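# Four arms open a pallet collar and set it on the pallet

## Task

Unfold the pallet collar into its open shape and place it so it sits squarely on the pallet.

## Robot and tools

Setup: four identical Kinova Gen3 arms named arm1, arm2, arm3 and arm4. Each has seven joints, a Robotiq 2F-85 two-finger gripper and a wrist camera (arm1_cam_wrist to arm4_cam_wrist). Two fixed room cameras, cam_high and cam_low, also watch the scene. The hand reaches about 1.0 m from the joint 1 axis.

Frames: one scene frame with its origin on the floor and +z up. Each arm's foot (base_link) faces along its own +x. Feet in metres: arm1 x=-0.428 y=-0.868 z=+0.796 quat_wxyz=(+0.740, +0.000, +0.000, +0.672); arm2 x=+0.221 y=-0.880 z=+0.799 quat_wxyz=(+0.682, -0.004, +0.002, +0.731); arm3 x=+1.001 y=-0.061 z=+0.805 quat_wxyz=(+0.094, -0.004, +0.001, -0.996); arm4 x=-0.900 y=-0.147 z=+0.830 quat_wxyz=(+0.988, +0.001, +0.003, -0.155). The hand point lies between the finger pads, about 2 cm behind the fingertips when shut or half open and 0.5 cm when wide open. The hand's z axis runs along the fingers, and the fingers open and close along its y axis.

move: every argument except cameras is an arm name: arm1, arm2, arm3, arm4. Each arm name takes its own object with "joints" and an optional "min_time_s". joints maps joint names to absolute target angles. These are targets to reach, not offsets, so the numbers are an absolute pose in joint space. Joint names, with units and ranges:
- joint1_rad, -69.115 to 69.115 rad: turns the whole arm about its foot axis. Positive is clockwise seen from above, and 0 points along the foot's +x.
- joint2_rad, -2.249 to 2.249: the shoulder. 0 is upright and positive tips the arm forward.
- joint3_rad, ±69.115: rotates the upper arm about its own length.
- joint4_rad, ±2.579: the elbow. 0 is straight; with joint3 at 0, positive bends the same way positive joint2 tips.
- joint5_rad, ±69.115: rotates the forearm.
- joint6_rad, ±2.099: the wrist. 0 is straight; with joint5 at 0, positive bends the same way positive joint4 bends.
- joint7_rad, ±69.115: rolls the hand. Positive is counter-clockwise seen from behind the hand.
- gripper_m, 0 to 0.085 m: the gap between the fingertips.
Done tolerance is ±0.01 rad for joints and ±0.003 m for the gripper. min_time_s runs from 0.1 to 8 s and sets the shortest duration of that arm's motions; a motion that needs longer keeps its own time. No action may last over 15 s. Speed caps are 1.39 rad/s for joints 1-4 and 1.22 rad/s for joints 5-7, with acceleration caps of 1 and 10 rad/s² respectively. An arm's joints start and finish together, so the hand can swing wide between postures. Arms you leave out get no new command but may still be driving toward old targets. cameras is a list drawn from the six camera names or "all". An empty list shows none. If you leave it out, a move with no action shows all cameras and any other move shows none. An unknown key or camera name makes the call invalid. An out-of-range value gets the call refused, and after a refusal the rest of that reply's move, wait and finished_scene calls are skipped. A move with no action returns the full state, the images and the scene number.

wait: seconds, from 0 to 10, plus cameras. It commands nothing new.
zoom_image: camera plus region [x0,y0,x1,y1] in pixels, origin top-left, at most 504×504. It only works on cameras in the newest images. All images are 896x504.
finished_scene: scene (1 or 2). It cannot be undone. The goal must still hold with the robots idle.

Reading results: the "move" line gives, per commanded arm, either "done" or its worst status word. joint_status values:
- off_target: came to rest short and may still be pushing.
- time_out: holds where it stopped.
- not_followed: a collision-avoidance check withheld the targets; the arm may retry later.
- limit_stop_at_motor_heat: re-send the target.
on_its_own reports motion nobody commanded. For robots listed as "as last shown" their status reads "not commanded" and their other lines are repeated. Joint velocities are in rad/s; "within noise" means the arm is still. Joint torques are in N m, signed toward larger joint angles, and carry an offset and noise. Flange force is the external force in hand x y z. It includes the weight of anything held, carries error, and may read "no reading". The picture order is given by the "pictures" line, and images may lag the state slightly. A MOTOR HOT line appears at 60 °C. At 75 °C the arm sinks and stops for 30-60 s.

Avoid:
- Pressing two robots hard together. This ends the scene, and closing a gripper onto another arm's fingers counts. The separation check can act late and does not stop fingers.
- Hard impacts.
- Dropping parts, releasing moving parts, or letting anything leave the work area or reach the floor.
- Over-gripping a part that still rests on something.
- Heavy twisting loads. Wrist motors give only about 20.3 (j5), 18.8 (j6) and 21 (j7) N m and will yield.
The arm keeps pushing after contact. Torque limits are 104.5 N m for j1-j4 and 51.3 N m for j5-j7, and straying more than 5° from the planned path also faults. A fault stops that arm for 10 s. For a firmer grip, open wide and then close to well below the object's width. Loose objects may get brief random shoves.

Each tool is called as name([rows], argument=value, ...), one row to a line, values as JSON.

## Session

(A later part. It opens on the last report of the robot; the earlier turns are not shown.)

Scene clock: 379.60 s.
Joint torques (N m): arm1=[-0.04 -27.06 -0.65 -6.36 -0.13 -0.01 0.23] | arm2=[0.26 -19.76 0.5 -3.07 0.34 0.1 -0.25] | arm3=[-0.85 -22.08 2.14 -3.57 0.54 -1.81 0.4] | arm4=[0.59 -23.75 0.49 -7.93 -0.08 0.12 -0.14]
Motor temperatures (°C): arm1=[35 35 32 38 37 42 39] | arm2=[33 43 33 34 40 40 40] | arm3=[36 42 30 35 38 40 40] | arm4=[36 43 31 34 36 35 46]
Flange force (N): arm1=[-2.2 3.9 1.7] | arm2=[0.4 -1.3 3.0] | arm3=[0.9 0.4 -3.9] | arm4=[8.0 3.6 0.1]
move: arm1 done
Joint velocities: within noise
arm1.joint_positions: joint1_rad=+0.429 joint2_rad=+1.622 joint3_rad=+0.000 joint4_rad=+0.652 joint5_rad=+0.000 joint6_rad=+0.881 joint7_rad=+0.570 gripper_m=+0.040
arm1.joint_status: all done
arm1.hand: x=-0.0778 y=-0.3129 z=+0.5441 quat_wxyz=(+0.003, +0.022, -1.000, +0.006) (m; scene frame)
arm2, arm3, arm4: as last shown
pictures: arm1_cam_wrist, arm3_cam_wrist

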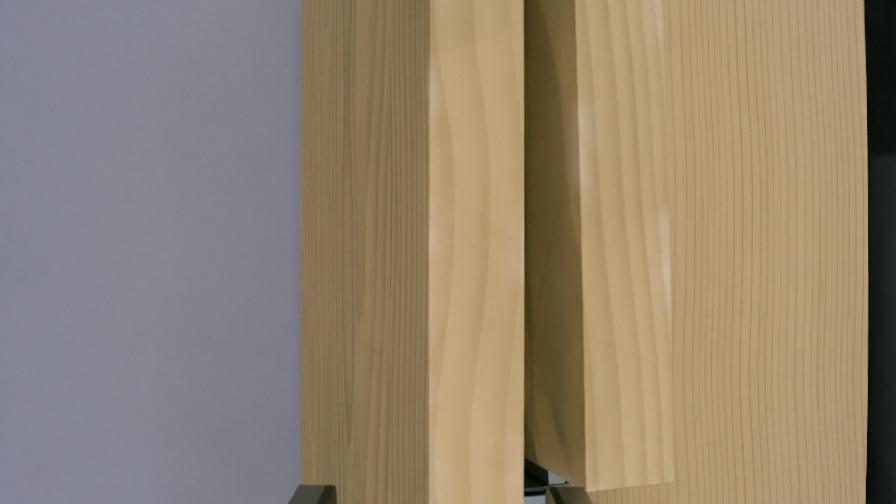

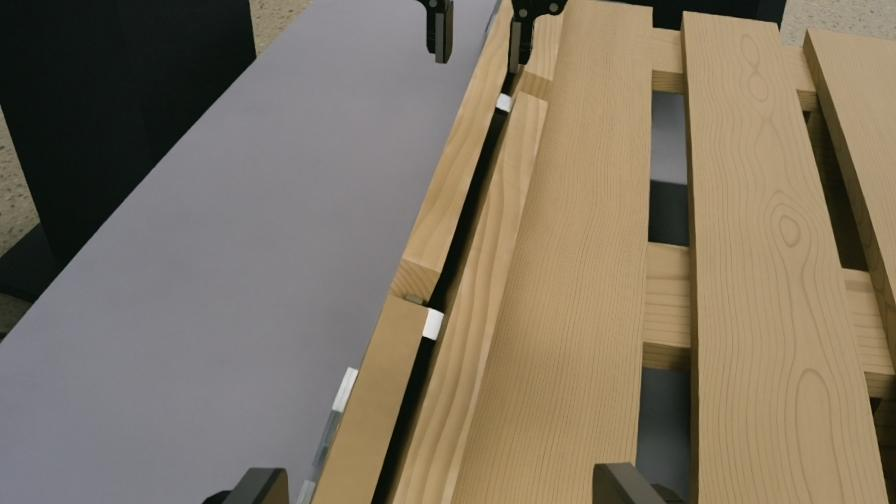

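move(arm1={"joints": {"joint1_rad": 0.4339, "joint7_rad": 0.5753}, "min_time_s": 1})

move(arm1={"joints": {"joint1_rad": 0.4339, "joint2_rad": 1.6624, "joint4_rad": 0.5843, "joint6_rad": 0.9084, "joint7_rad": 0.5753}, "min_time_s": 2}, cameras=["arm1_cam_wrist", "arm3_cam_wrist"])

zoom_image(camera="arm3_cam_wrist", region=[450, 40, 570, 120])

Scene clock: 390.23 s.
Joint torques (N m): arm1=[-0.01 -27.06 -0.7 -6.47 -0.11 0 0.26] | arm2=[0.28 -19.8 0.49 -3.07 0.33 0.1 -0.26] | arm3=[-0.89 -22.07 2.15 -3.55 0.56 -1.82 0.37] | arm4=[0.63 -23.72 0.49 -7.93 -0.07 0.12 -0.17]
Motor temperatures (°C): arm1=[35 35 32 38 37 42 38] | arm2=[33 43 33 34 40 40 40] | arm3=[36 42 30 35 38 40 40] | arm4=[36 43 31 34 36 35 46]
Flange force (N): arm1=[-1.6 3.2 1.5] | arm2=[0.4 -1.3 3.1] | arm3=[1.0 0.5 -3.8] | arm4=[8.1 3.7 0.1]
move: arm1 done
Joint velocities: within noise
arm1.joint_positions: joint1_rad=+0.434 joint2_rad=+1.622 joint3_rad=+0.000 joint4_rad=+0.652 joint5_rad=+0.000 joint6_rad=+0.881 joint7_rad=+0.575 gripper_m=+0.040
arm1.joint_status: all done
arm1.hand: x=-0.0750 y=-0.3147 z=+0.5441 quat_wxyz=(+0.003, +0.022, -1.000, +0.006) (m; scene frame)
arm2, arm3, arm4: as last shown
pictures: none

Scene clock: 392.53 s.
Joint torques (N m): arm1=[-0.06 -27.18 -0.71 -6.61 -0.11 -0.08 0.34] | arm2=[0.25 -19.77 0.51 -3.08 0.35 0.08 -0.25] | arm3=[-0.92 -22 2.22 -3.6 0.53 -1.84 0.35] | arm4=[0.6 -23.71 0.45 -7.94 -0.08 0.11 -0.17]
Motor temperatures (°C): arm1=[35 35 32 38 37 42 38] | arm2=[33 43 33 34 40 40 40] | arm3=[36 42 30 35 38 40 40] | arm4=[36 43 31 34 36 35 46]
Flange force (N): arm1=[-2.2 4.1 1.8] | arm2=[0.4 -1.3 3.0] | arm3=[1.1 0.6 -4.1] | arm4=[8.1 3.6 0.0]
move: arm1 done
Joint velocities: within noise
arm1.joint_positions: joint1_rad=+0.434 joint2_rad=+1.662 joint3_rad=+0.000 joint4_rad=+0.584 joint5_rad=+0.000 joint6_rad=+0.908 joint7_rad=+0.575 gripper_m=+0.040
arm1.joint_status: all done
arm1.hand: x=-0.0728 y=-0.3109 z=+0.5340 quat_wxyz=(+0.003, +0.022, -1.000, +0.006) (m; scene frame)
arm2, arm3, arm4: as last shown
pictures: arm1_cam_wrist, arm3_cam_wrist

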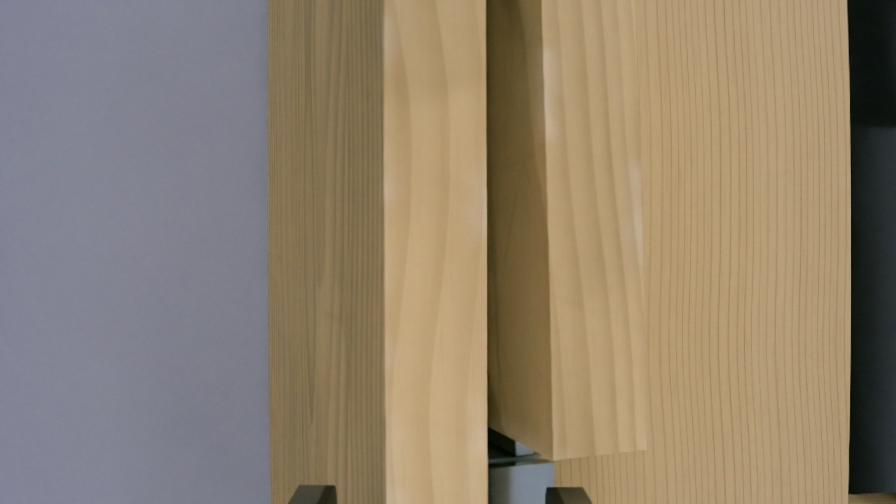

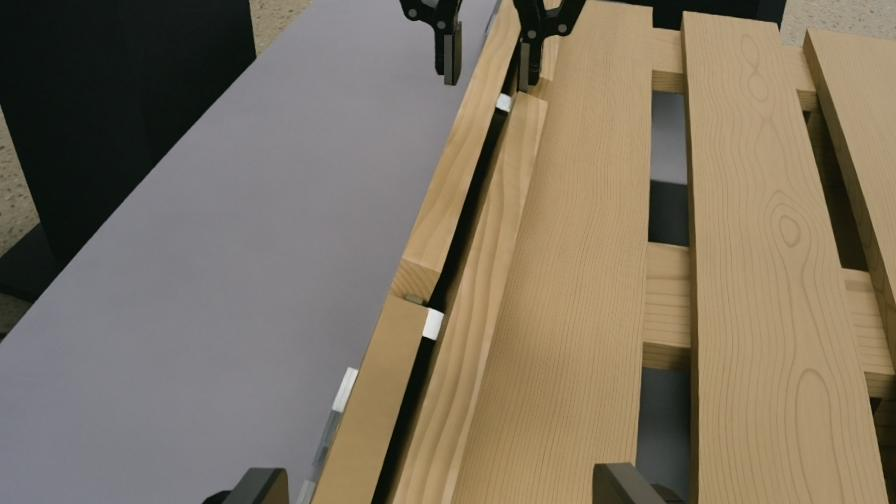

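Scaled by 4.200 from the camera's 896x504 image, which has a finer 1280x720 frame.

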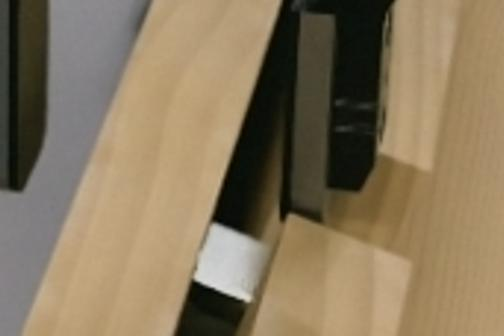

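move(arm1={"joints": {"joint1_rad": 0.4271, "joint2_rad": 1.59, "joint4_rad": 0.6794, "joint6_rad": 0.7657, "joint7_rad": 0.5685}, "min_time_s": 2})

move(arm1={"joints": {"joint6_rad": 0.8857}, "min_time_s": 1.5})

move(arm1={"joints": {"joint2_rad": 1.6533, "joint4_rad": 0.6092, "joint6_rad": 0.8926}, "min_time_s": 2}, cameras=["arm1_cam_wrist", "arm3_cam_wrist"])

zoom_image(camera="arm3_cam_wrist", region=[450, 40, 570, 120])

Scene clock: 401.13 s.
Joint torques (N m): arm1=[-0.04 -27.44 -0.69 -6.77 -0.16 -0.35 0.29] | arm2=[0.26 -19.75 0.46 -3.07 0.33 0.09 -0.25] | arm3=[-0.88 -21.99 2.13 -3.55 0.51 -1.85 0.4] | arm4=[0.63 -23.71 0.45 -7.97 -0.06 0.12 -0.17]
Motor temperatures (°C): arm1=[35 35 32 38 37 42 38] | arm2=[33 43 33 34 40 40 40] | arm3=[36 41 30 35 38 40 40] | arm4=[36 43 31 34 36 35 46]
Flange force (N): arm1=[-1.5 3.5 1.9] | arm2=[0.4 -1.3 3.0] | arm3=[1.2 0.6 -3.9] | arm4=[8.2 3.7 0.0]
move: arm1 done
Joint velocities: within noise
arm1.joint_positions: joint1_rad=+0.427 joint2_rad=+1.590 joint3_rad=+0.000 joint4_rad=+0.679 joint5_rad=+0.000 joint6_rad=+0.766 joint7_rad=+0.568 gripper_m=+0.040
arm1.joint_status: all done
arm1.hand: x=-0.0594 y=-0.2787 z=+0.5607 quat_wxyz=(-0.028, +0.022, -0.998, -0.045) (m; scene frame)
arm2, arm3, arm4: as last shown
pictures: none

Scene clock: 402.93 s.
Joint torques (N m): arm1=[-0.07 -27.21 -0.65 -6.48 -0.11 -0.06 0.26] | arm2=[0.28 -19.8 0.52 -3.13 0.33 0.08 -0.25] | arm3=[-0.85 -22.02 2.14 -3.54 0.55 -1.81 0.41] | arm4=[0.59 -23.71 0.48 -7.93 -0.08 0.12 -0.16]
Motor temperatures (°C): arm1=[35 35 32 38 37 42 38] | arm2=[33 43 33 34 40 40 40] | arm3=[36 41 30 35 38 40 40] | arm4=[36 43 31 34 36 35 46]
Flange force (N): arm1=[-2.0 3.6 1.6] | arm2=[0.5 -1.4 3.1] | arm3=[1.1 0.4 -3.9] | arm4=[8.1 3.6 0.0]
move: arm1 done
Joint velocities: within noise
arm1.joint_positions: joint1_rad=+0.427 joint2_rad=+1.590 joint3_rad=+0.000 joint4_rad=+0.679 joint5_rad=+0.000 joint6_rad=+0.886 joint7_rad=+0.568 gripper_m=+0.040
arm1.joint_status: all done
arm1.hand: x=-0.0780 y=-0.3110 z=+0.5590 quat_wxyz=(+0.003, +0.022, -1.000, +0.006) (m; scene frame)
arm2, arm3, arm4: as last shown
pictures: none

Scene clock: 405.23 s.
Joint torques (N m): arm1=[-0.06 -27.1 -0.68 -6.56 -0.17 -0.06 0.29] | arm2=[0.22 -19.76 0.52 -3.09 0.36 0.09 -0.26] | arm3=[-0.89 -22.03 2.23 -3.59 0.52 -1.84 0.41] | arm4=[0.56 -23.72 0.47 -7.92 -0.08 0.1 -0.16]
Motor temperatures (°C): arm1=[35 35 32 38 37 42 38] | arm2=[33 43 33 34 40 40 40] | arm3=[36 41 30 35 38 40 40] | arm4=[36 43 31 34 36 35 46]
Flange force (N): arm1=[-1.8 3.5 1.6] | arm2=[0.3 -1.4 3.0] | arm3=[1.1 0.6 -4.0] | arm4=[8.0 3.5 0.0]
move: arm1 done
Joint velocities: within noise
arm1.joint_positions: joint1_rad=+0.427 joint2_rad=+1.653 joint3_rad=+0.000 joint4_rad=+0.609 joint5_rad=+0.000 joint6_rad=+0.893 joint7_rad=+0.568 gripper_m=+0.040
arm1.joint_status: all done
arm1.hand: x=-0.0780 y=-0.3110 z=+0.5340 quat_wxyz=(+0.003, +0.022, -1.000, +0.006) (m; scene frame)
arm2: as last shown
arm3.joint_positions: joint1_rad=-0.107 joint2_rad=+1.448 joint3_rad=+0.000 joint4_rad=+1.575 joint5_rad=+0.000 joint6_rad=-0.790 joint7_rad=-1.571 gripper_m=+0.060
arm3.joint_status: not commanded
arm3.hand: x=+0.3227 y=-0.2413 z=+0.6423 quat_wxyz=(-0.437, -0.133, +0.887, -0.064) (m; scene frame)
arm4.joint_positions: joint1_rad=+0.028 joint2_rad=+1.034 joint3_rad=+0.000 joint4_rad=+1.385 joint5_rad=+0.000 joint6_rad=+0.716 joint7_rad=+1.858 gripper_m=+0.060
arm4.joint_status: not commanded
arm4.hand: x=-0.3692 y=-0.3602 z=+0.7798 quat_wxyz=(-0.001, -0.026, -1.000, +0.000) (m; scene frame)
pictures: arm1_cam_wrist, arm3_cam_wrist

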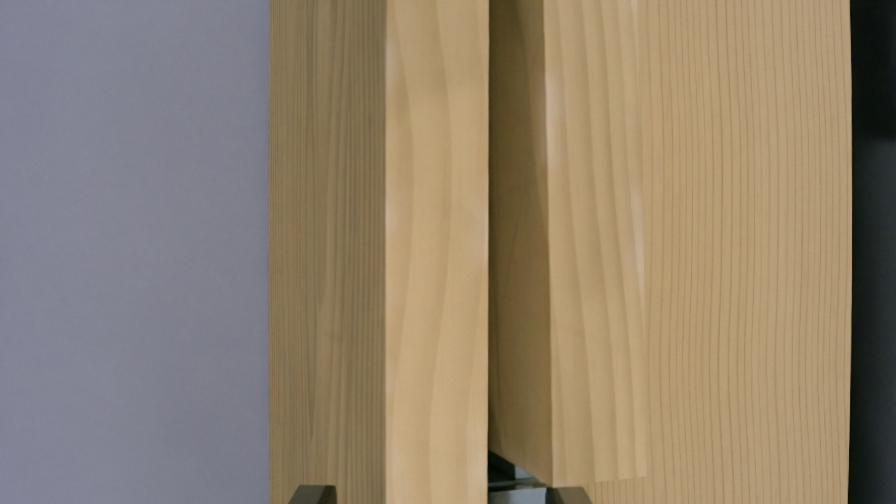

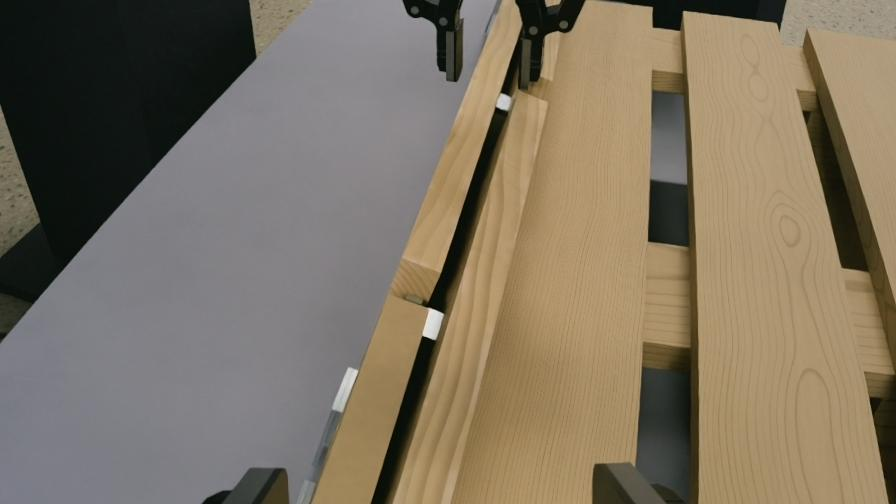

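Scaled by 4.200 from the camera's 896x504 image, which has a finer 1280x720 frame.

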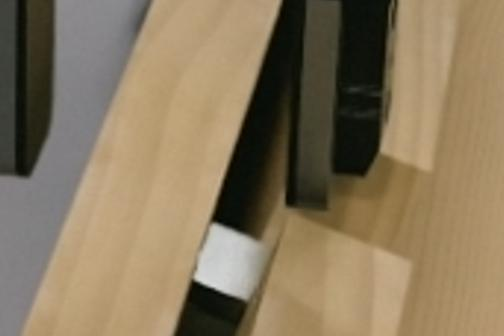

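move(arm1={"joints": {"joint1_rad": 0.4294, "joint2_rad": 1.6562, "joint4_rad": 0.6013, "joint6_rad": 0.8976, "joint7_rad": 0.5708}, "min_time_s": 1})

move(arm1={"joints": {"joint2_rad": 1.6794, "joint4_rad": 0.5734, "joint6_rad": 0.9023}, "min_time_s": 2}, cameras=["arm1_cam_wrist", "arm3_cam_wrist"])

zoom_image(camera="arm3_cam_wrist", region=[450, 40, 570, 120])

Scene clock: 408.43 s.
Joint torques (N m): arm1=[-0.05 -27.08 -0.69 -6.53 -0.12 -0.08 0.27] | arm2=[0.25 -19.79 0.48 -3.11 0.34 0.07 -0.26] | arm3=[-0.91 -22.14 2.04 -3.67 0.59 -1.81 0.38] | arm4=[0.62 -23.71 0.45 -7.97 -0.11 0.12 -0.17]
Motor temperatures (°C): arm1=[35 35 32 38 37 42 38] | arm2=[33 43 33 34 40 40 40] | arm3=[36 41 30 35 38 40 40] | arm4=[36 43 31 34 36 35 46]
Flange force (N): arm1=[-2.2 3.9 1.7] | arm2=[0.4 -1.3 3.0] | arm3=[0.8 0.4 -4.2] | arm4=[8.2 3.7 0.0]
move: arm1 done
Joint velocities: within noise
arm1.joint_positions: joint1_rad=+0.429 joint2_rad=+1.656 joint3_rad=+0.000 joint4_rad=+0.601 joint5_rad=+0.000 joint6_rad=+0.898 joint7_rad=+0.571 gripper_m=+0.040
arm1.joint_status: all done
arm1.hand: x=-0.0763 y=-0.3110 z=+0.5340 quat_wxyz=(+0.003, +0.022, -1.000, +0.006) (m; scene frame)
arm2, arm3, arm4: as last shown
pictures: none

Scene clock: 410.70 s.
Joint torques (N m): arm1=[-0.03 -27.13 -0.73 -6.58 -0.15 -0.08 0.25] | arm2=[0.27 -19.78 0.48 -3.08 0.34 0.07 -0.24] | arm3=[-0.89 -22.03 2.11 -3.55 0.58 -1.81 0.39] | arm4=[0.65 -23.73 0.48 -7.94 -0.09 0.13 -0.18]
Motor temperatures (°C): arm1=[35 35 32 38 37 42 38] | arm2=[33 43 33 34 40 40 40] | arm3=[36 41 30 35 38 40 40] | arm4=[36 43 31 34 36 35 46]
Flange force (N): arm1=[-2.3 4.1 1.9] | arm2=[0.5 -1.3 3.0] | arm3=[1.0 0.4 -3.9] | arm4=[8.1 3.7 0.1]
move: arm1 done
Joint velocities: within noise
arm1.joint_positions: joint1_rad=+0.429 joint2_rad=+1.679 joint3_rad=+0.000 joint4_rad=+0.573 joint5_rad=+0.000 joint6_rad=+0.902 joint7_rad=+0.571 gripper_m=+0.040
arm1.joint_status: all done
arm1.hand: x=-0.0763 y=-0.3110 z=+0.5254 quat_wxyz=(+0.003, +0.022, -1.000, +0.006) (m; scene frame)
arm2.joint_positions: joint1_rad=-0.040 joint2_rad=+0.928 joint3_rad=+0.000 joint4_rad=+1.917 joint5_rad=+0.000 joint6_rad=+0.287 joint7_rad=-0.068 gripper_m=+0.030
arm2.joint_status: not commanded
arm2.hand: x=+0.1992 y=-0.4485 z=+0.7208 quat_wxyz=(-0.001, +0.021, -1.000, -0.001) (m; scene frame)
arm3, arm4: as last shown
pictures: arm1_cam_wrist, arm3_cam_wrist

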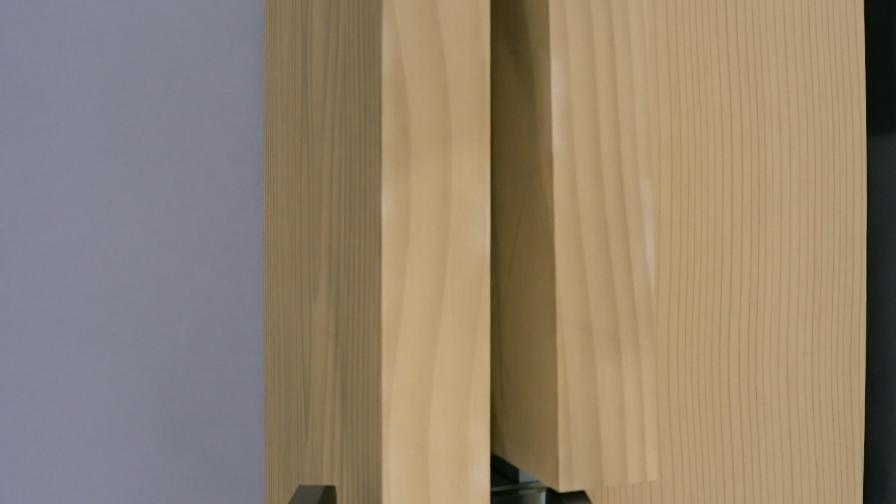

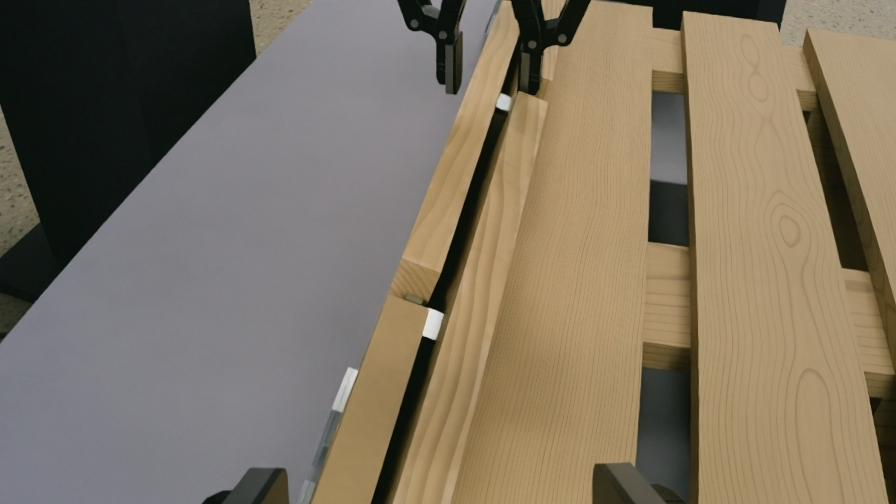

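Scaled by 4.200 from the camera's 896x504 image, which has a finer 1280x720 frame.

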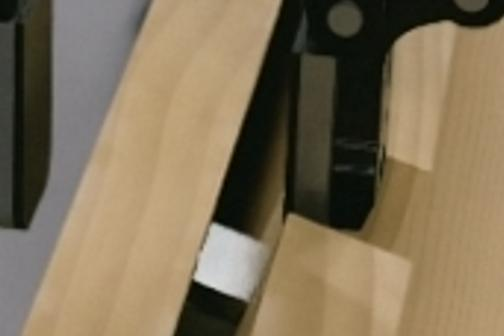

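move(arm1={"joints": {"joint1_rad": 0.4393, "joint2_rad": 1.6485, "joint4_rad": 0.6581, "joint6_rad": 0.8485, "joint7_rad": 0.5807}, "min_time_s": 1.5}, cameras=["arm1_cam_wrist", "arm3_cam_wrist"])

zoom_image(camera="arm3_cam_wrist", region=[450, 40, 570, 120])

Scene clock: 416.00 s.
Joint torques (N m): arm1=[1.17 -26.33 0.16 -5.76 0.19 0.27 0.22] | arm2=[0.25 -19.76 0.49 -3.12 0.36 0.08 -0.26] | arm3=[-0.89 -22.04 2.21 -3.54 0.57 -1.9 0.39] | arm4=[0.58 -23.71 0.5 -7.96 -0.08 0.12 -0.18]
Motor temperatures (°C): arm1=[35 35 32 38 37 42 38] | arm2=[33 43 33 34 40 40 40] | arm3=[36 41 30 35 38 40 40] | arm4=[36 43 31 34 36 35 46]
Flange force (N): arm1=[-0.8 5.1 1.7] | arm2=[0.4 -1.4 3.0] | arm3=[1.2 0.5 -3.7] | arm4=[8.2 3.6 0.0]
move: arm1 done
Joint velocities: within noise
arm1.joint_positions: joint1_rad=+0.439 joint2_rad=+1.648 joint3_rad=+0.000 joint4_rad=+0.658 joint5_rad=+0.000 joint6_rad=+0.849 joint7_rad=+0.581 gripper_m=+0.040
arm1.joint_status: all done
arm1.hand: x=-0.0758 y=-0.3229 z=+0.5255 quat_wxyz=(+0.003, +0.022, -1.000, +0.006) (m; scene frame)
arm2, arm3, arm4: as last shown
pictures: arm1_cam_wrist, arm3_cam_wrist

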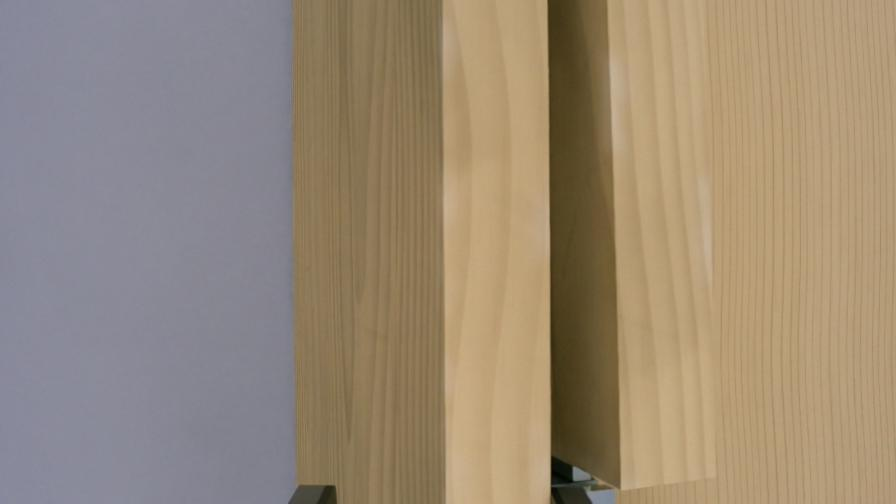

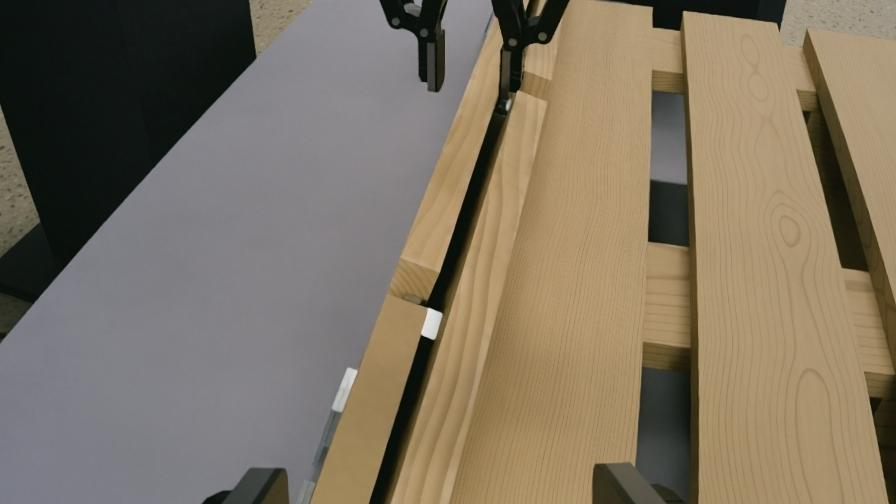

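Scaled by 4.200 from the camera's 896x504 image, which has a finer 1280x720 frame.

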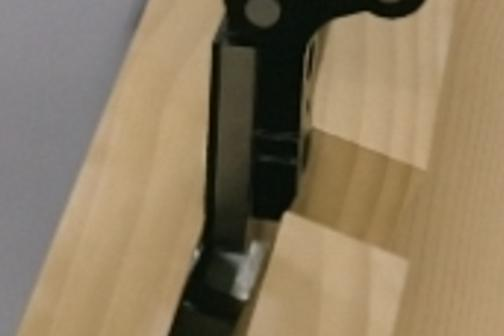

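move(arm1={"joints": {"joint1_rad": 0.4462, "joint2_rad": 1.6308, "joint4_rad": 0.7088, "joint6_rad": 0.8155, "joint7_rad": 0.5876}, "min_time_s": 1.5}, cameras=["arm1_cam_wrist", "arm3_cam_wrist", "cam_low"])

zoom_image(camera="arm3_cam_wrist", region=[390, 220, 510, 360])

Scene clock: 420.73 s.
Joint torques (N m): arm1=[0.07 -26.3 -0.54 -5.71 -0.12 0.18 0.22] | arm2=[0.26 -19.8 0.49 -3.05 0.35 0.09 -0.28] | arm3=[-0.85 -22.08 2.11 -3.57 0.56 -1.88 0.44] | arm4=[0.61 -23.72 0.48 -7.94 -0.09 0.14 -0.17]
Motor temperatures (°C): arm1=[35 36 32 38 37 42 38] | arm2=[33 43 33 34 40 40 40] | arm3=[36 41 30 35 38 40 40] | arm4=[36 43 31 34 36 35 46]
Flange force (N): arm1=[-1.9 3.7 1.5] | arm2=[0.4 -1.2 3.1] | arm3=[1.1 0.4 -3.7] | arm4=[8.2 3.7 0.1]
move: arm1 done
Joint velocities: within noise
arm1.joint_positions: joint1_rad=+0.446 joint2_rad=+1.631 joint3_rad=+0.000 joint4_rad=+0.709 joint5_rad=+0.000 joint6_rad=+0.816 joint7_rad=+0.588 gripper_m=+0.040
arm1.joint_status: all done
arm1.hand: x=-0.0754 y=-0.3310 z=+0.5254 quat_wxyz=(+0.003, +0.022, -1.000, +0.006) (m; scene frame)
arm2, arm3, arm4: as last shown
pictures: arm1_cam_wrist, arm3_cam_wrist, cam_low

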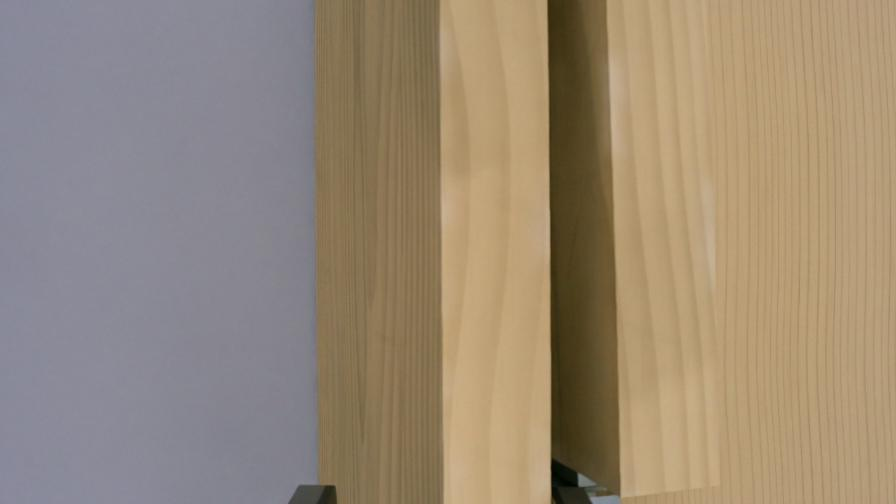

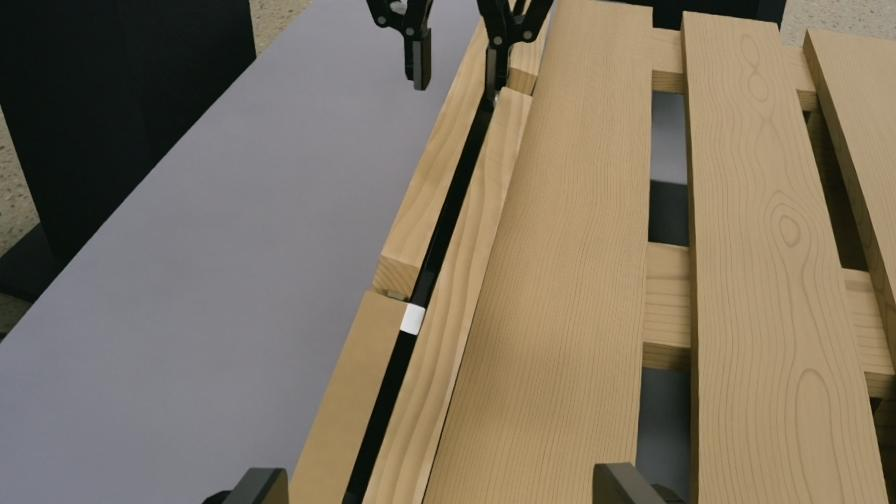

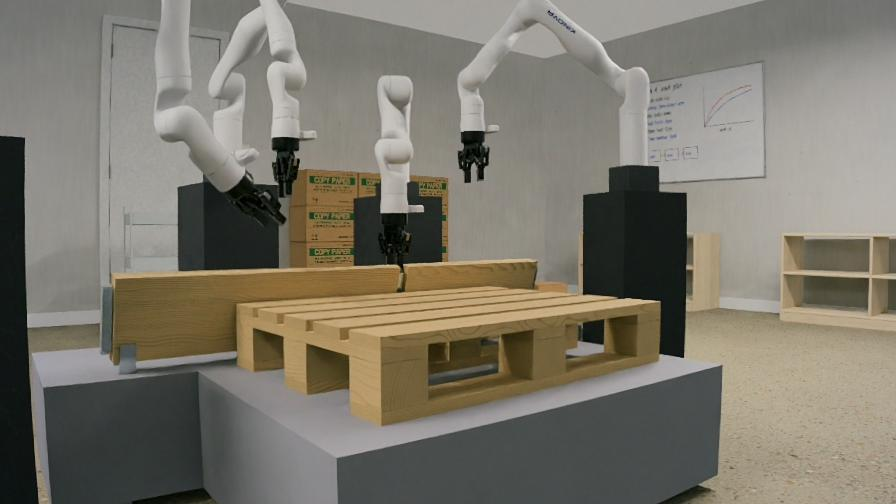

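Scaled by 3.600 from the camera's 896x504 image, which has a finer 1280x720 frame.

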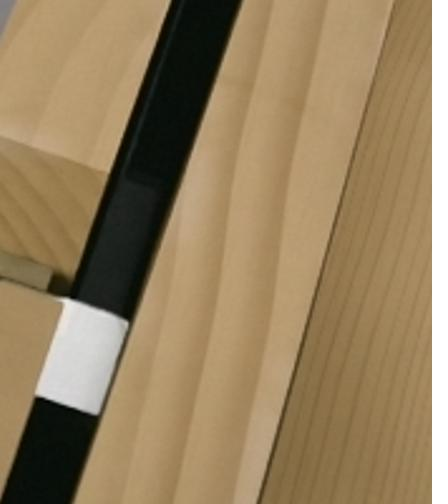

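move(arm1={"joints": {"joint1_rad": 0.4549, "joint2_rad": 1.6105, "joint4_rad": 0.7673, "joint6_rad": 0.7773, "joint7_rad": 0.5963}, "min_time_s": 1.5})

move(arm1={"joints": {"joint1_rad": 0.4683, "joint2_rad": 1.584, "joint4_rad": 0.8469, "joint6_rad": 0.7242, "joint7_rad": 0.6097}, "min_time_s": 2}, cameras=["arm1_cam_wrist", "arm3_cam_wrist", "cam_low"])

zoom_image(camera="arm3_cam_wrist", region=[370, 40, 550, 180])

Scene clock: 423.50 s.
Joint torques (N m): arm1=[-0.94 -26.43 -1.34 -6.16 -0.34 -0.35 0.22] | arm2=[0.26 -19.76 0.49 -3.09 0.33 0.08 -0.25] | arm3=[-0.88 -22.03 2.11 -3.51 0.54 -1.84 0.39] | arm4=[0.62 -23.7 0.48 -7.95 -0.08 0.11 -0.17]
Motor temperatures (°C): arm1=[35 36 32 38 37 42 38] | arm2=[33 43 33 34 40 40 40] | arm3=[36 41 30 35 38 40 40] | arm4=[36 43 31 34 36 35 46]
Flange force (N): arm1=[-2.1 1.3 0.6] | arm2=[0.4 -1.3 3.0] | arm3=[1.1 0.5 -3.7] | arm4=[8.1 3.7 0.0]
move: arm1 done
Joint velocities: within noise
arm1.joint_positions: joint1_rad=+0.455 joint2_rad=+1.610 joint3_rad=+0.000 joint4_rad=+0.767 joint5_rad=+0.000 joint6_rad=+0.777 joint7_rad=+0.596 gripper_m=+0.040
arm1.joint_status: all done
arm1.hand: x=-0.0750 y=-0.3410 z=+0.5254 quat_wxyz=(+0.004, +0.022, -1.000, +0.006) (m; scene frame)
arm2, arm3, arm4: as last shown
pictures: none

Scene clock: 425.80 s.
Joint torques (N m): arm1=[-0.49 -26.42 -1.02 -5.7 -0.27 -0.14 0.3] | arm2=[0.28 -19.76 0.53 -3.11 0.36 0.08 -0.25] | arm3=[-0.87 -22.01 2.06 -3.57 0.53 -1.89 0.35] | arm4=[0.6 -23.69 0.46 -7.96 -0.06 0.13 -0.18]
Motor temperatures (°C): arm1=[35 36 32 38 37 42 38] | arm2=[33 43 33 34 40 40 40] | arm3=[36 41 30 35 38 40 40] | arm4=[36 43 31 34 36 35 46]
Flange force (N): arm1=[-1.6 1.9 1.5] | arm2=[0.5 -1.4 3.0] | arm3=[1.2 0.5 -3.9] | arm4=[8.3 3.6 0.0]
move: arm1 done
Joint velocities: within noise
arm1.joint_positions: joint1_rad=+0.468 joint2_rad=+1.584 joint3_rad=+0.000 joint4_rad=+0.847 joint5_rad=+0.000 joint6_rad=+0.724 joint7_rad=+0.610 gripper_m=+0.040
arm1.joint_status: all done
arm1.hand: x=-0.0744 y=-0.3560 z=+0.5254 quat_wxyz=(+0.004, +0.022, -1.000, +0.006) (m; scene frame)
arm2, arm3, arm4: as last shown
pictures: arm1_cam_wrist, arm3_cam_wrist, cam_low

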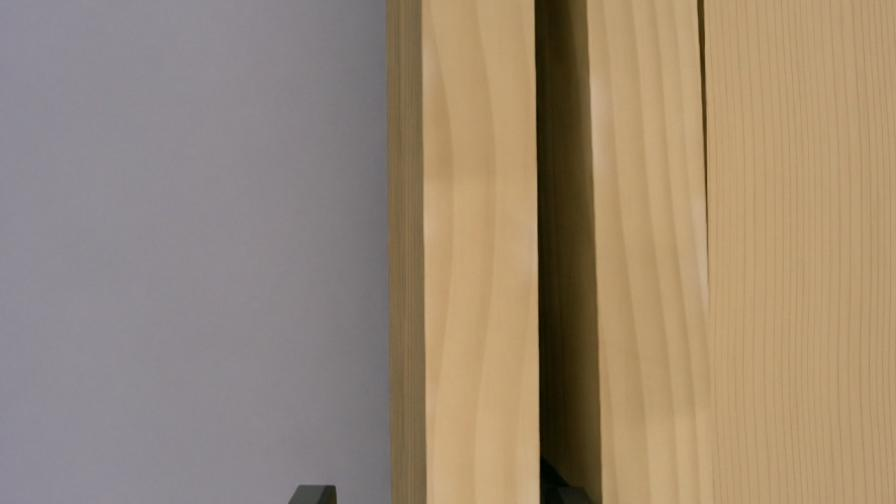

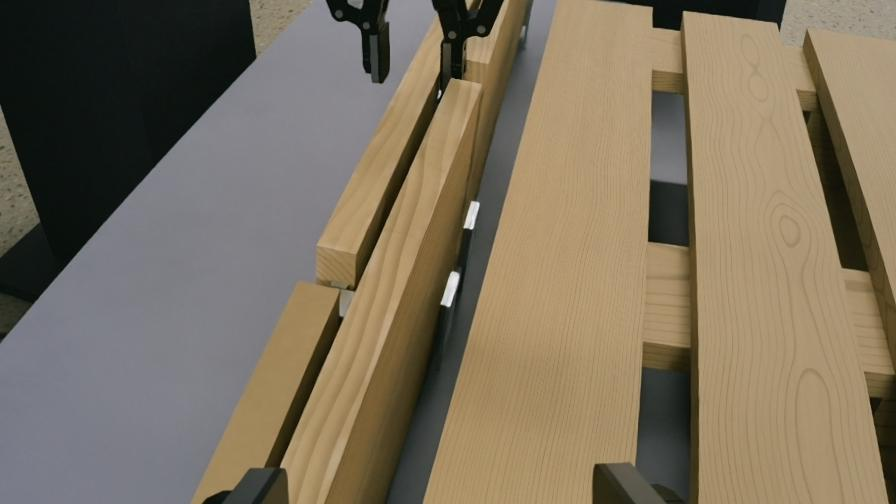

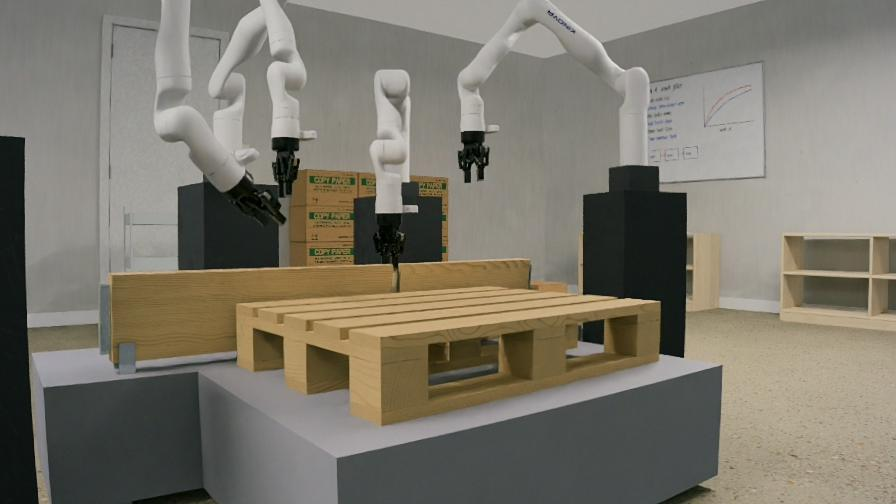

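Scaled by 2.800 from the camera's 896x504 image, which has a finer 1280x720 frame.

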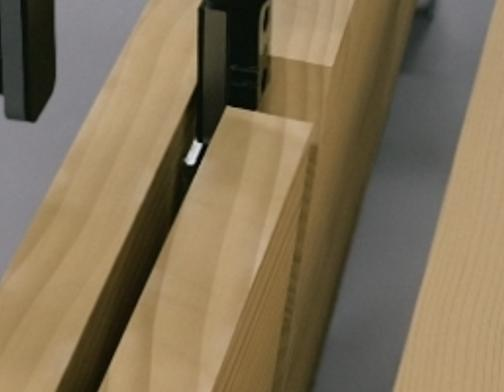

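move(arm1={"joints": {"joint1_rad": 0.4826, "joint2_rad": 1.5609, "joint4_rad": 0.919, "joint6_rad": 0.6752, "joint7_rad": 0.624}, "min_time_s": 2}, cameras=["arm1_cam_wrist", "arm3_cam_wrist"])

zoom_image(camera="arm3_cam_wrist", region=[350, 40, 530, 180])

Scene clock: 429.83 s.
Joint torques (N m): arm1=[-0.82 -26.69 -1.43 -5.82 -0.41 -0.38 0.25] | arm2=[0.25 -19.78 0.54 -3.09 0.36 0.07 -0.24] | arm3=[-0.91 -21.94 2.12 -3.52 0.51 -1.86 0.41] | arm4=[0.6 -23.76 0.47 -7.98 -0.07 0.13 -0.16]
Motor temperatures (°C): arm1=[35 36 32 38 37 42 38] | arm2=[33 43 33 34 40 40 40] | arm3=[36 41 30 34 38 40 40] | arm4=[36 43 31 34 36 35 46]
Flange force (N): arm1=[-1.6 0.9 1.9] | arm2=[0.4 -1.3 3.0] | arm3=[1.3 0.7 -3.8] | arm4=[8.2 3.7 0.1]
move: arm1 done
Joint velocities: within noise
arm1.joint_positions: joint1_rad=+0.483 joint2_rad=+1.561 joint3_rad=+0.000 joint4_rad=+0.919 joint5_rad=+0.000 joint6_rad=+0.675 joint7_rad=+0.624 gripper_m=+0.040
arm1.joint_status: all done
arm1.hand: x=-0.0737 y=-0.3710 z=+0.5253 quat_wxyz=(+0.004, +0.022, -1.000, +0.006) (m; scene frame)
arm2, arm3, arm4: as last shown
pictures: arm1_cam_wrist, arm3_cam_wrist

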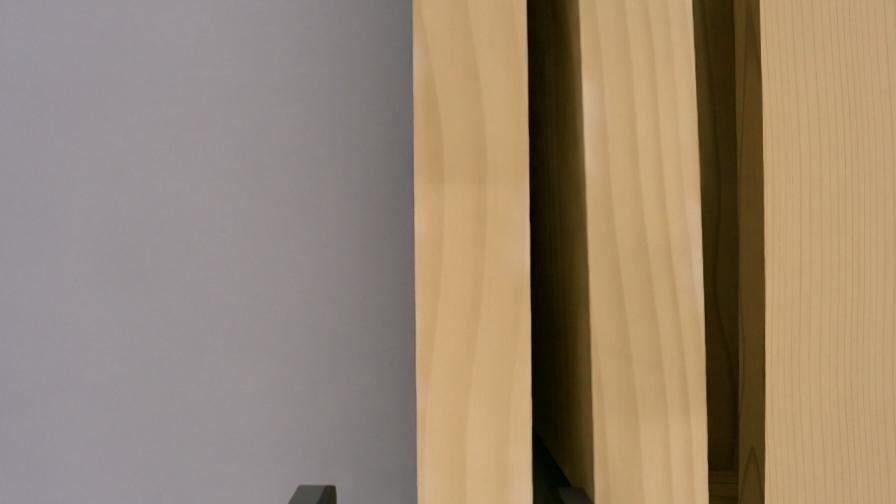

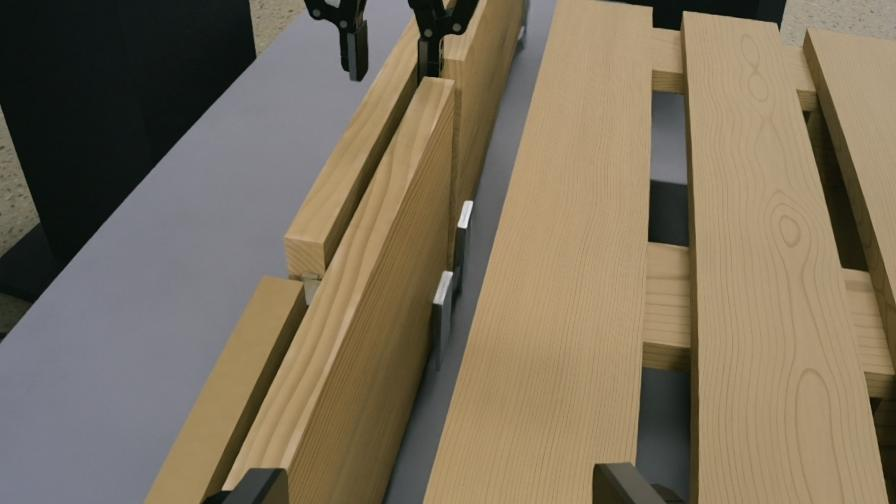

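Scaled by 2.800 from the camera's 896x504 image, which has a finer 1280x720 frame.

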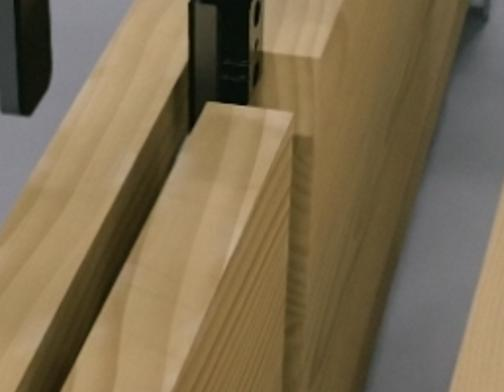

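move(arm1={"joints": {"gripper_m": 0.014}, "min_time_s": 1}, cameras=["arm1_cam_wrist", "arm3_cam_wrist"])

zoom_image(camera="arm3_cam_wrist", region=[350, 40, 530, 180])

Scene clock: 432.03 s.
Joint torques (N m): arm1=[0.53 -23.07 -0.67 -4.37 -0.35 -0.17 -0.08] | arm2=[0.25 -19.83 0.51 -3.1 0.34 0.08 -0.26] | arm3=[-0.85 -22.05 2.12 -3.64 0.55 -1.84 0.39] | arm4=[0.63 -23.7 0.49 -7.97 -0.08 0.12 -0.18]
Motor temperatures (°C): arm1=[35 36 32 38 37 42 38] | arm2=[33 43 33 34 40 40 40] | arm3=[36 41 30 34 38 40 40] | arm4=[36 43 31 34 36 35 46]
Flange force (N): arm1=[-0.9 2.6 -3.3] | arm2=[0.4 -1.3 3.1] | arm3=[1.0 0.4 -4.2] | arm4=[8.2 3.7 0.0]
move: arm1 off_target
Joint velocities: within noise
arm1.joint_positions: joint1_rad=+0.483 joint2_rad=+1.561 joint3_rad=+0.000 joint4_rad=+0.919 joint5_rad=+0.000 joint6_rad=+0.675 joint7_rad=+0.624 gripper_m=+0.019
arm1.joint_status: gripper_m off_target (ended at +0.019, target +0.014)
arm1.hand: x=-0.0736 y=-0.3710 z=+0.5254 quat_wxyz=(+0.004, +0.022, -1.000, +0.006) (m; scene frame)
arm2: as last shown
arm3.joint_positions: joint1_rad=-0.107 joint2_rad=+1.448 joint3_rad=+0.000 joint4_rad=+1.575 joint5_rad=+0.000 joint6_rad=-0.790 joint7_rad=-1.571 gripper_m=+0.060
arm3.joint_status: not commanded
arm3.hand: x=+0.3227 y=-0.2413 z=+0.6423 quat_wxyz=(-0.437, -0.133, +0.887, -0.064) (m; scene frame)
arm4.joint_positions: joint1_rad=+0.028 joint2_rad=+1.034 joint3_rad=+0.000 joint4_rad=+1.385 joint5_rad=+0.000 joint6_rad=+0.716 joint7_rad=+1.858 gripper_m=+0.060
arm4.joint_status: not commanded
arm4.hand: x=-0.3692 y=-0.3602 z=+0.7798 quat_wxyz=(-0.001, -0.026, -1.000, +0.000) (m; scene frame)
pictures: arm1_cam_wrist, arm3_cam_wrist

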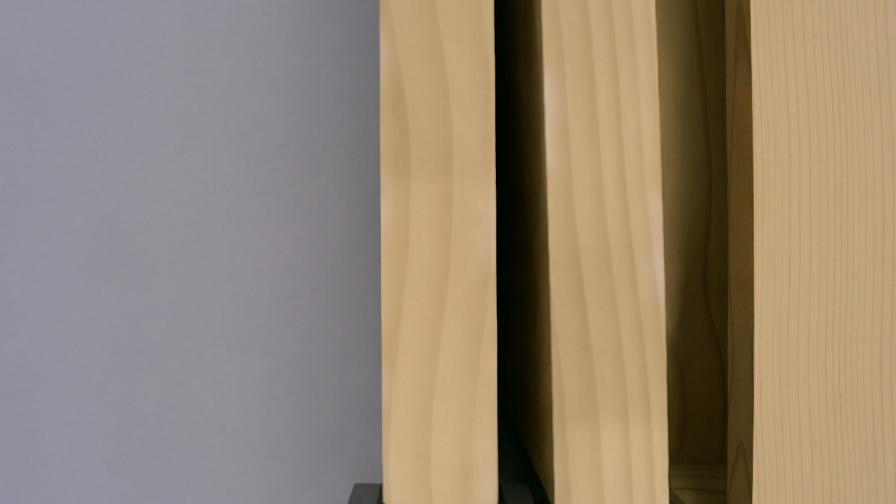

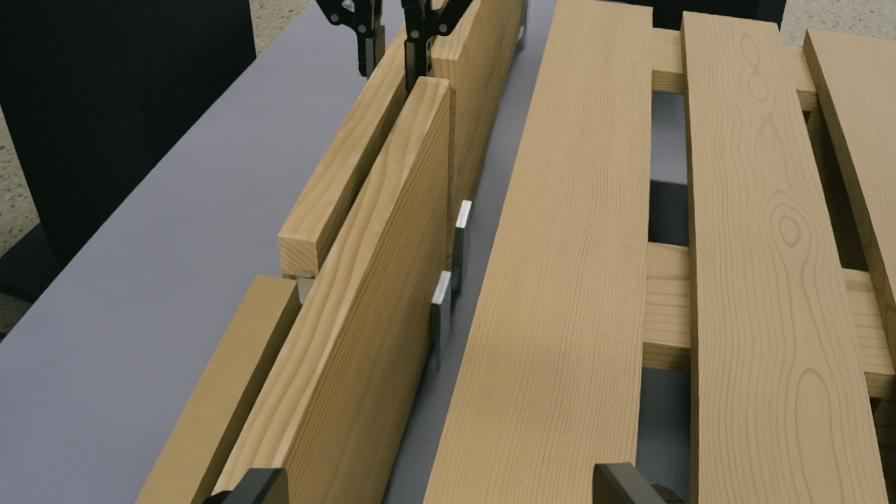

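Scaled by 2.800 from the camera's 896x504 image, which has a finer 1280x720 frame.

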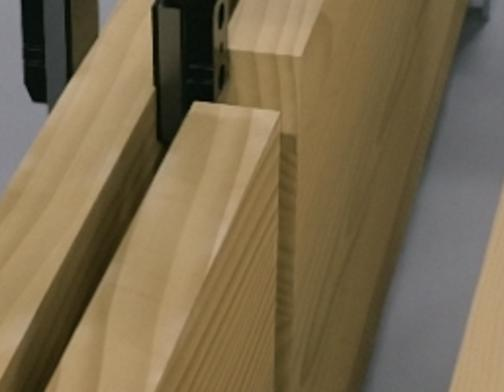

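move(arm1={"joints": {"joint1_rad": 0.4923, "joint2_rad": 1.5432, "joint4_rad": 0.9673, "joint6_rad": 0.6446, "joint7_rad": 0.6337}, "min_time_s": 1.5}, cameras=["arm1_cam_wrist", "arm3_cam_wrist"])

zoom_image(camera="arm3_cam_wrist", region=[240, 160, 480, 400])

Scene clock: 435.47 s.
Joint torques (N m): arm1=[3.14 -32.22 2.85 -6.75 0.73 0.2 -0.03] | arm2=[0.21 -19.78 0.49 -3.1 0.35 0.09 -0.29] | arm3=[-0.84 -22.06 2.09 -3.6 0.6 -1.87 0.35] | arm4=[0.61 -23.69 0.47 -7.91 -0.04 0.12 -0.17]
Motor temperatures (°C): arm1=[35 36 32 38 37 42 38] | arm2=[33 43 33 34 40 40 40] | arm3=[36 41 30 34 38 40 40] | arm4=[36 43 31 34 36 35 46]
Flange force (N): arm1=[2.5 5.4 12.7] | arm2=[0.2 -1.4 3.0] | arm3=[1.1 0.3 -3.9] | arm4=[8.0 3.6 0.0]
move: arm1 done
Joint velocities: within noise
arm1.joint_positions: joint1_rad=+0.492 joint2_rad=+1.543 joint3_rad=+0.000 joint4_rad=+0.967 joint5_rad=+0.000 joint6_rad=+0.645 joint7_rad=+0.634 gripper_m=+0.019
arm1.joint_status: all done
arm1.hand: x=-0.0732 y=-0.3810 z=+0.5270 quat_wxyz=(+0.004, +0.022, -1.000, +0.006) (m; scene frame)
arm2, arm3, arm4: as last shown
pictures: arm1_cam_wrist, arm3_cam_wrist

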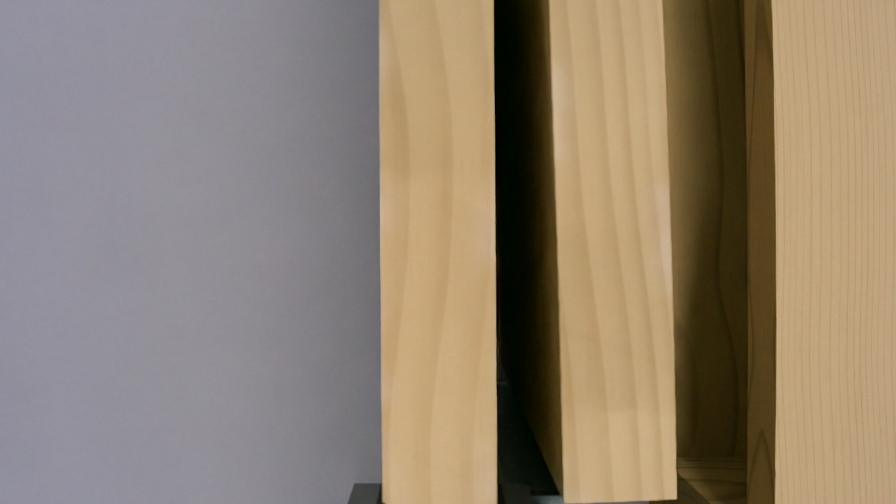

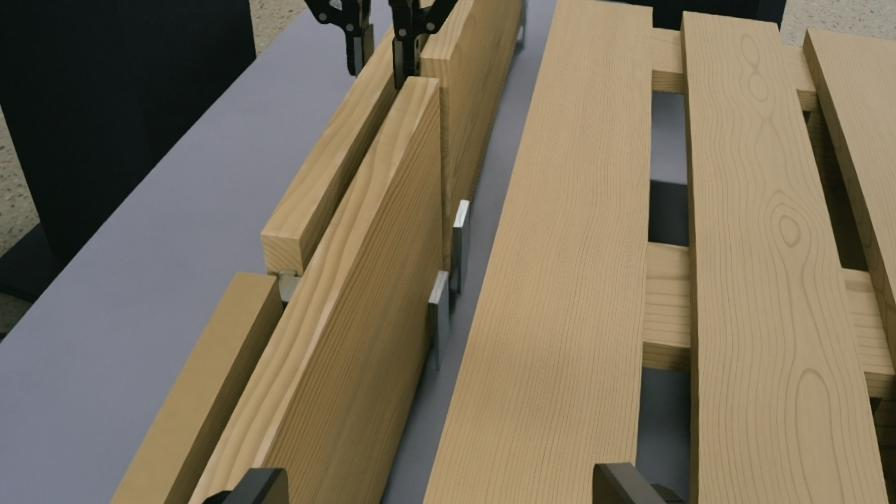

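Scaled by 2.100 from the camera's 896x504 image, which has a finer 1280x720 frame.

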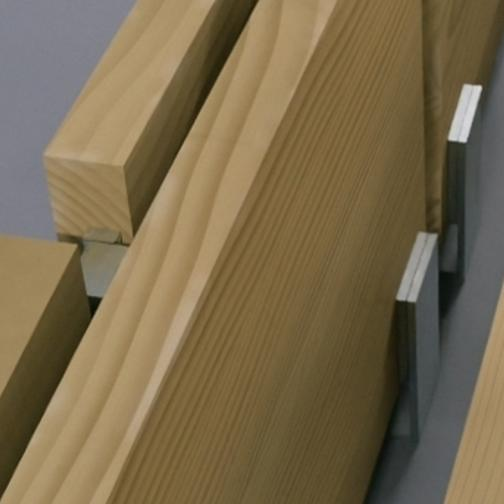

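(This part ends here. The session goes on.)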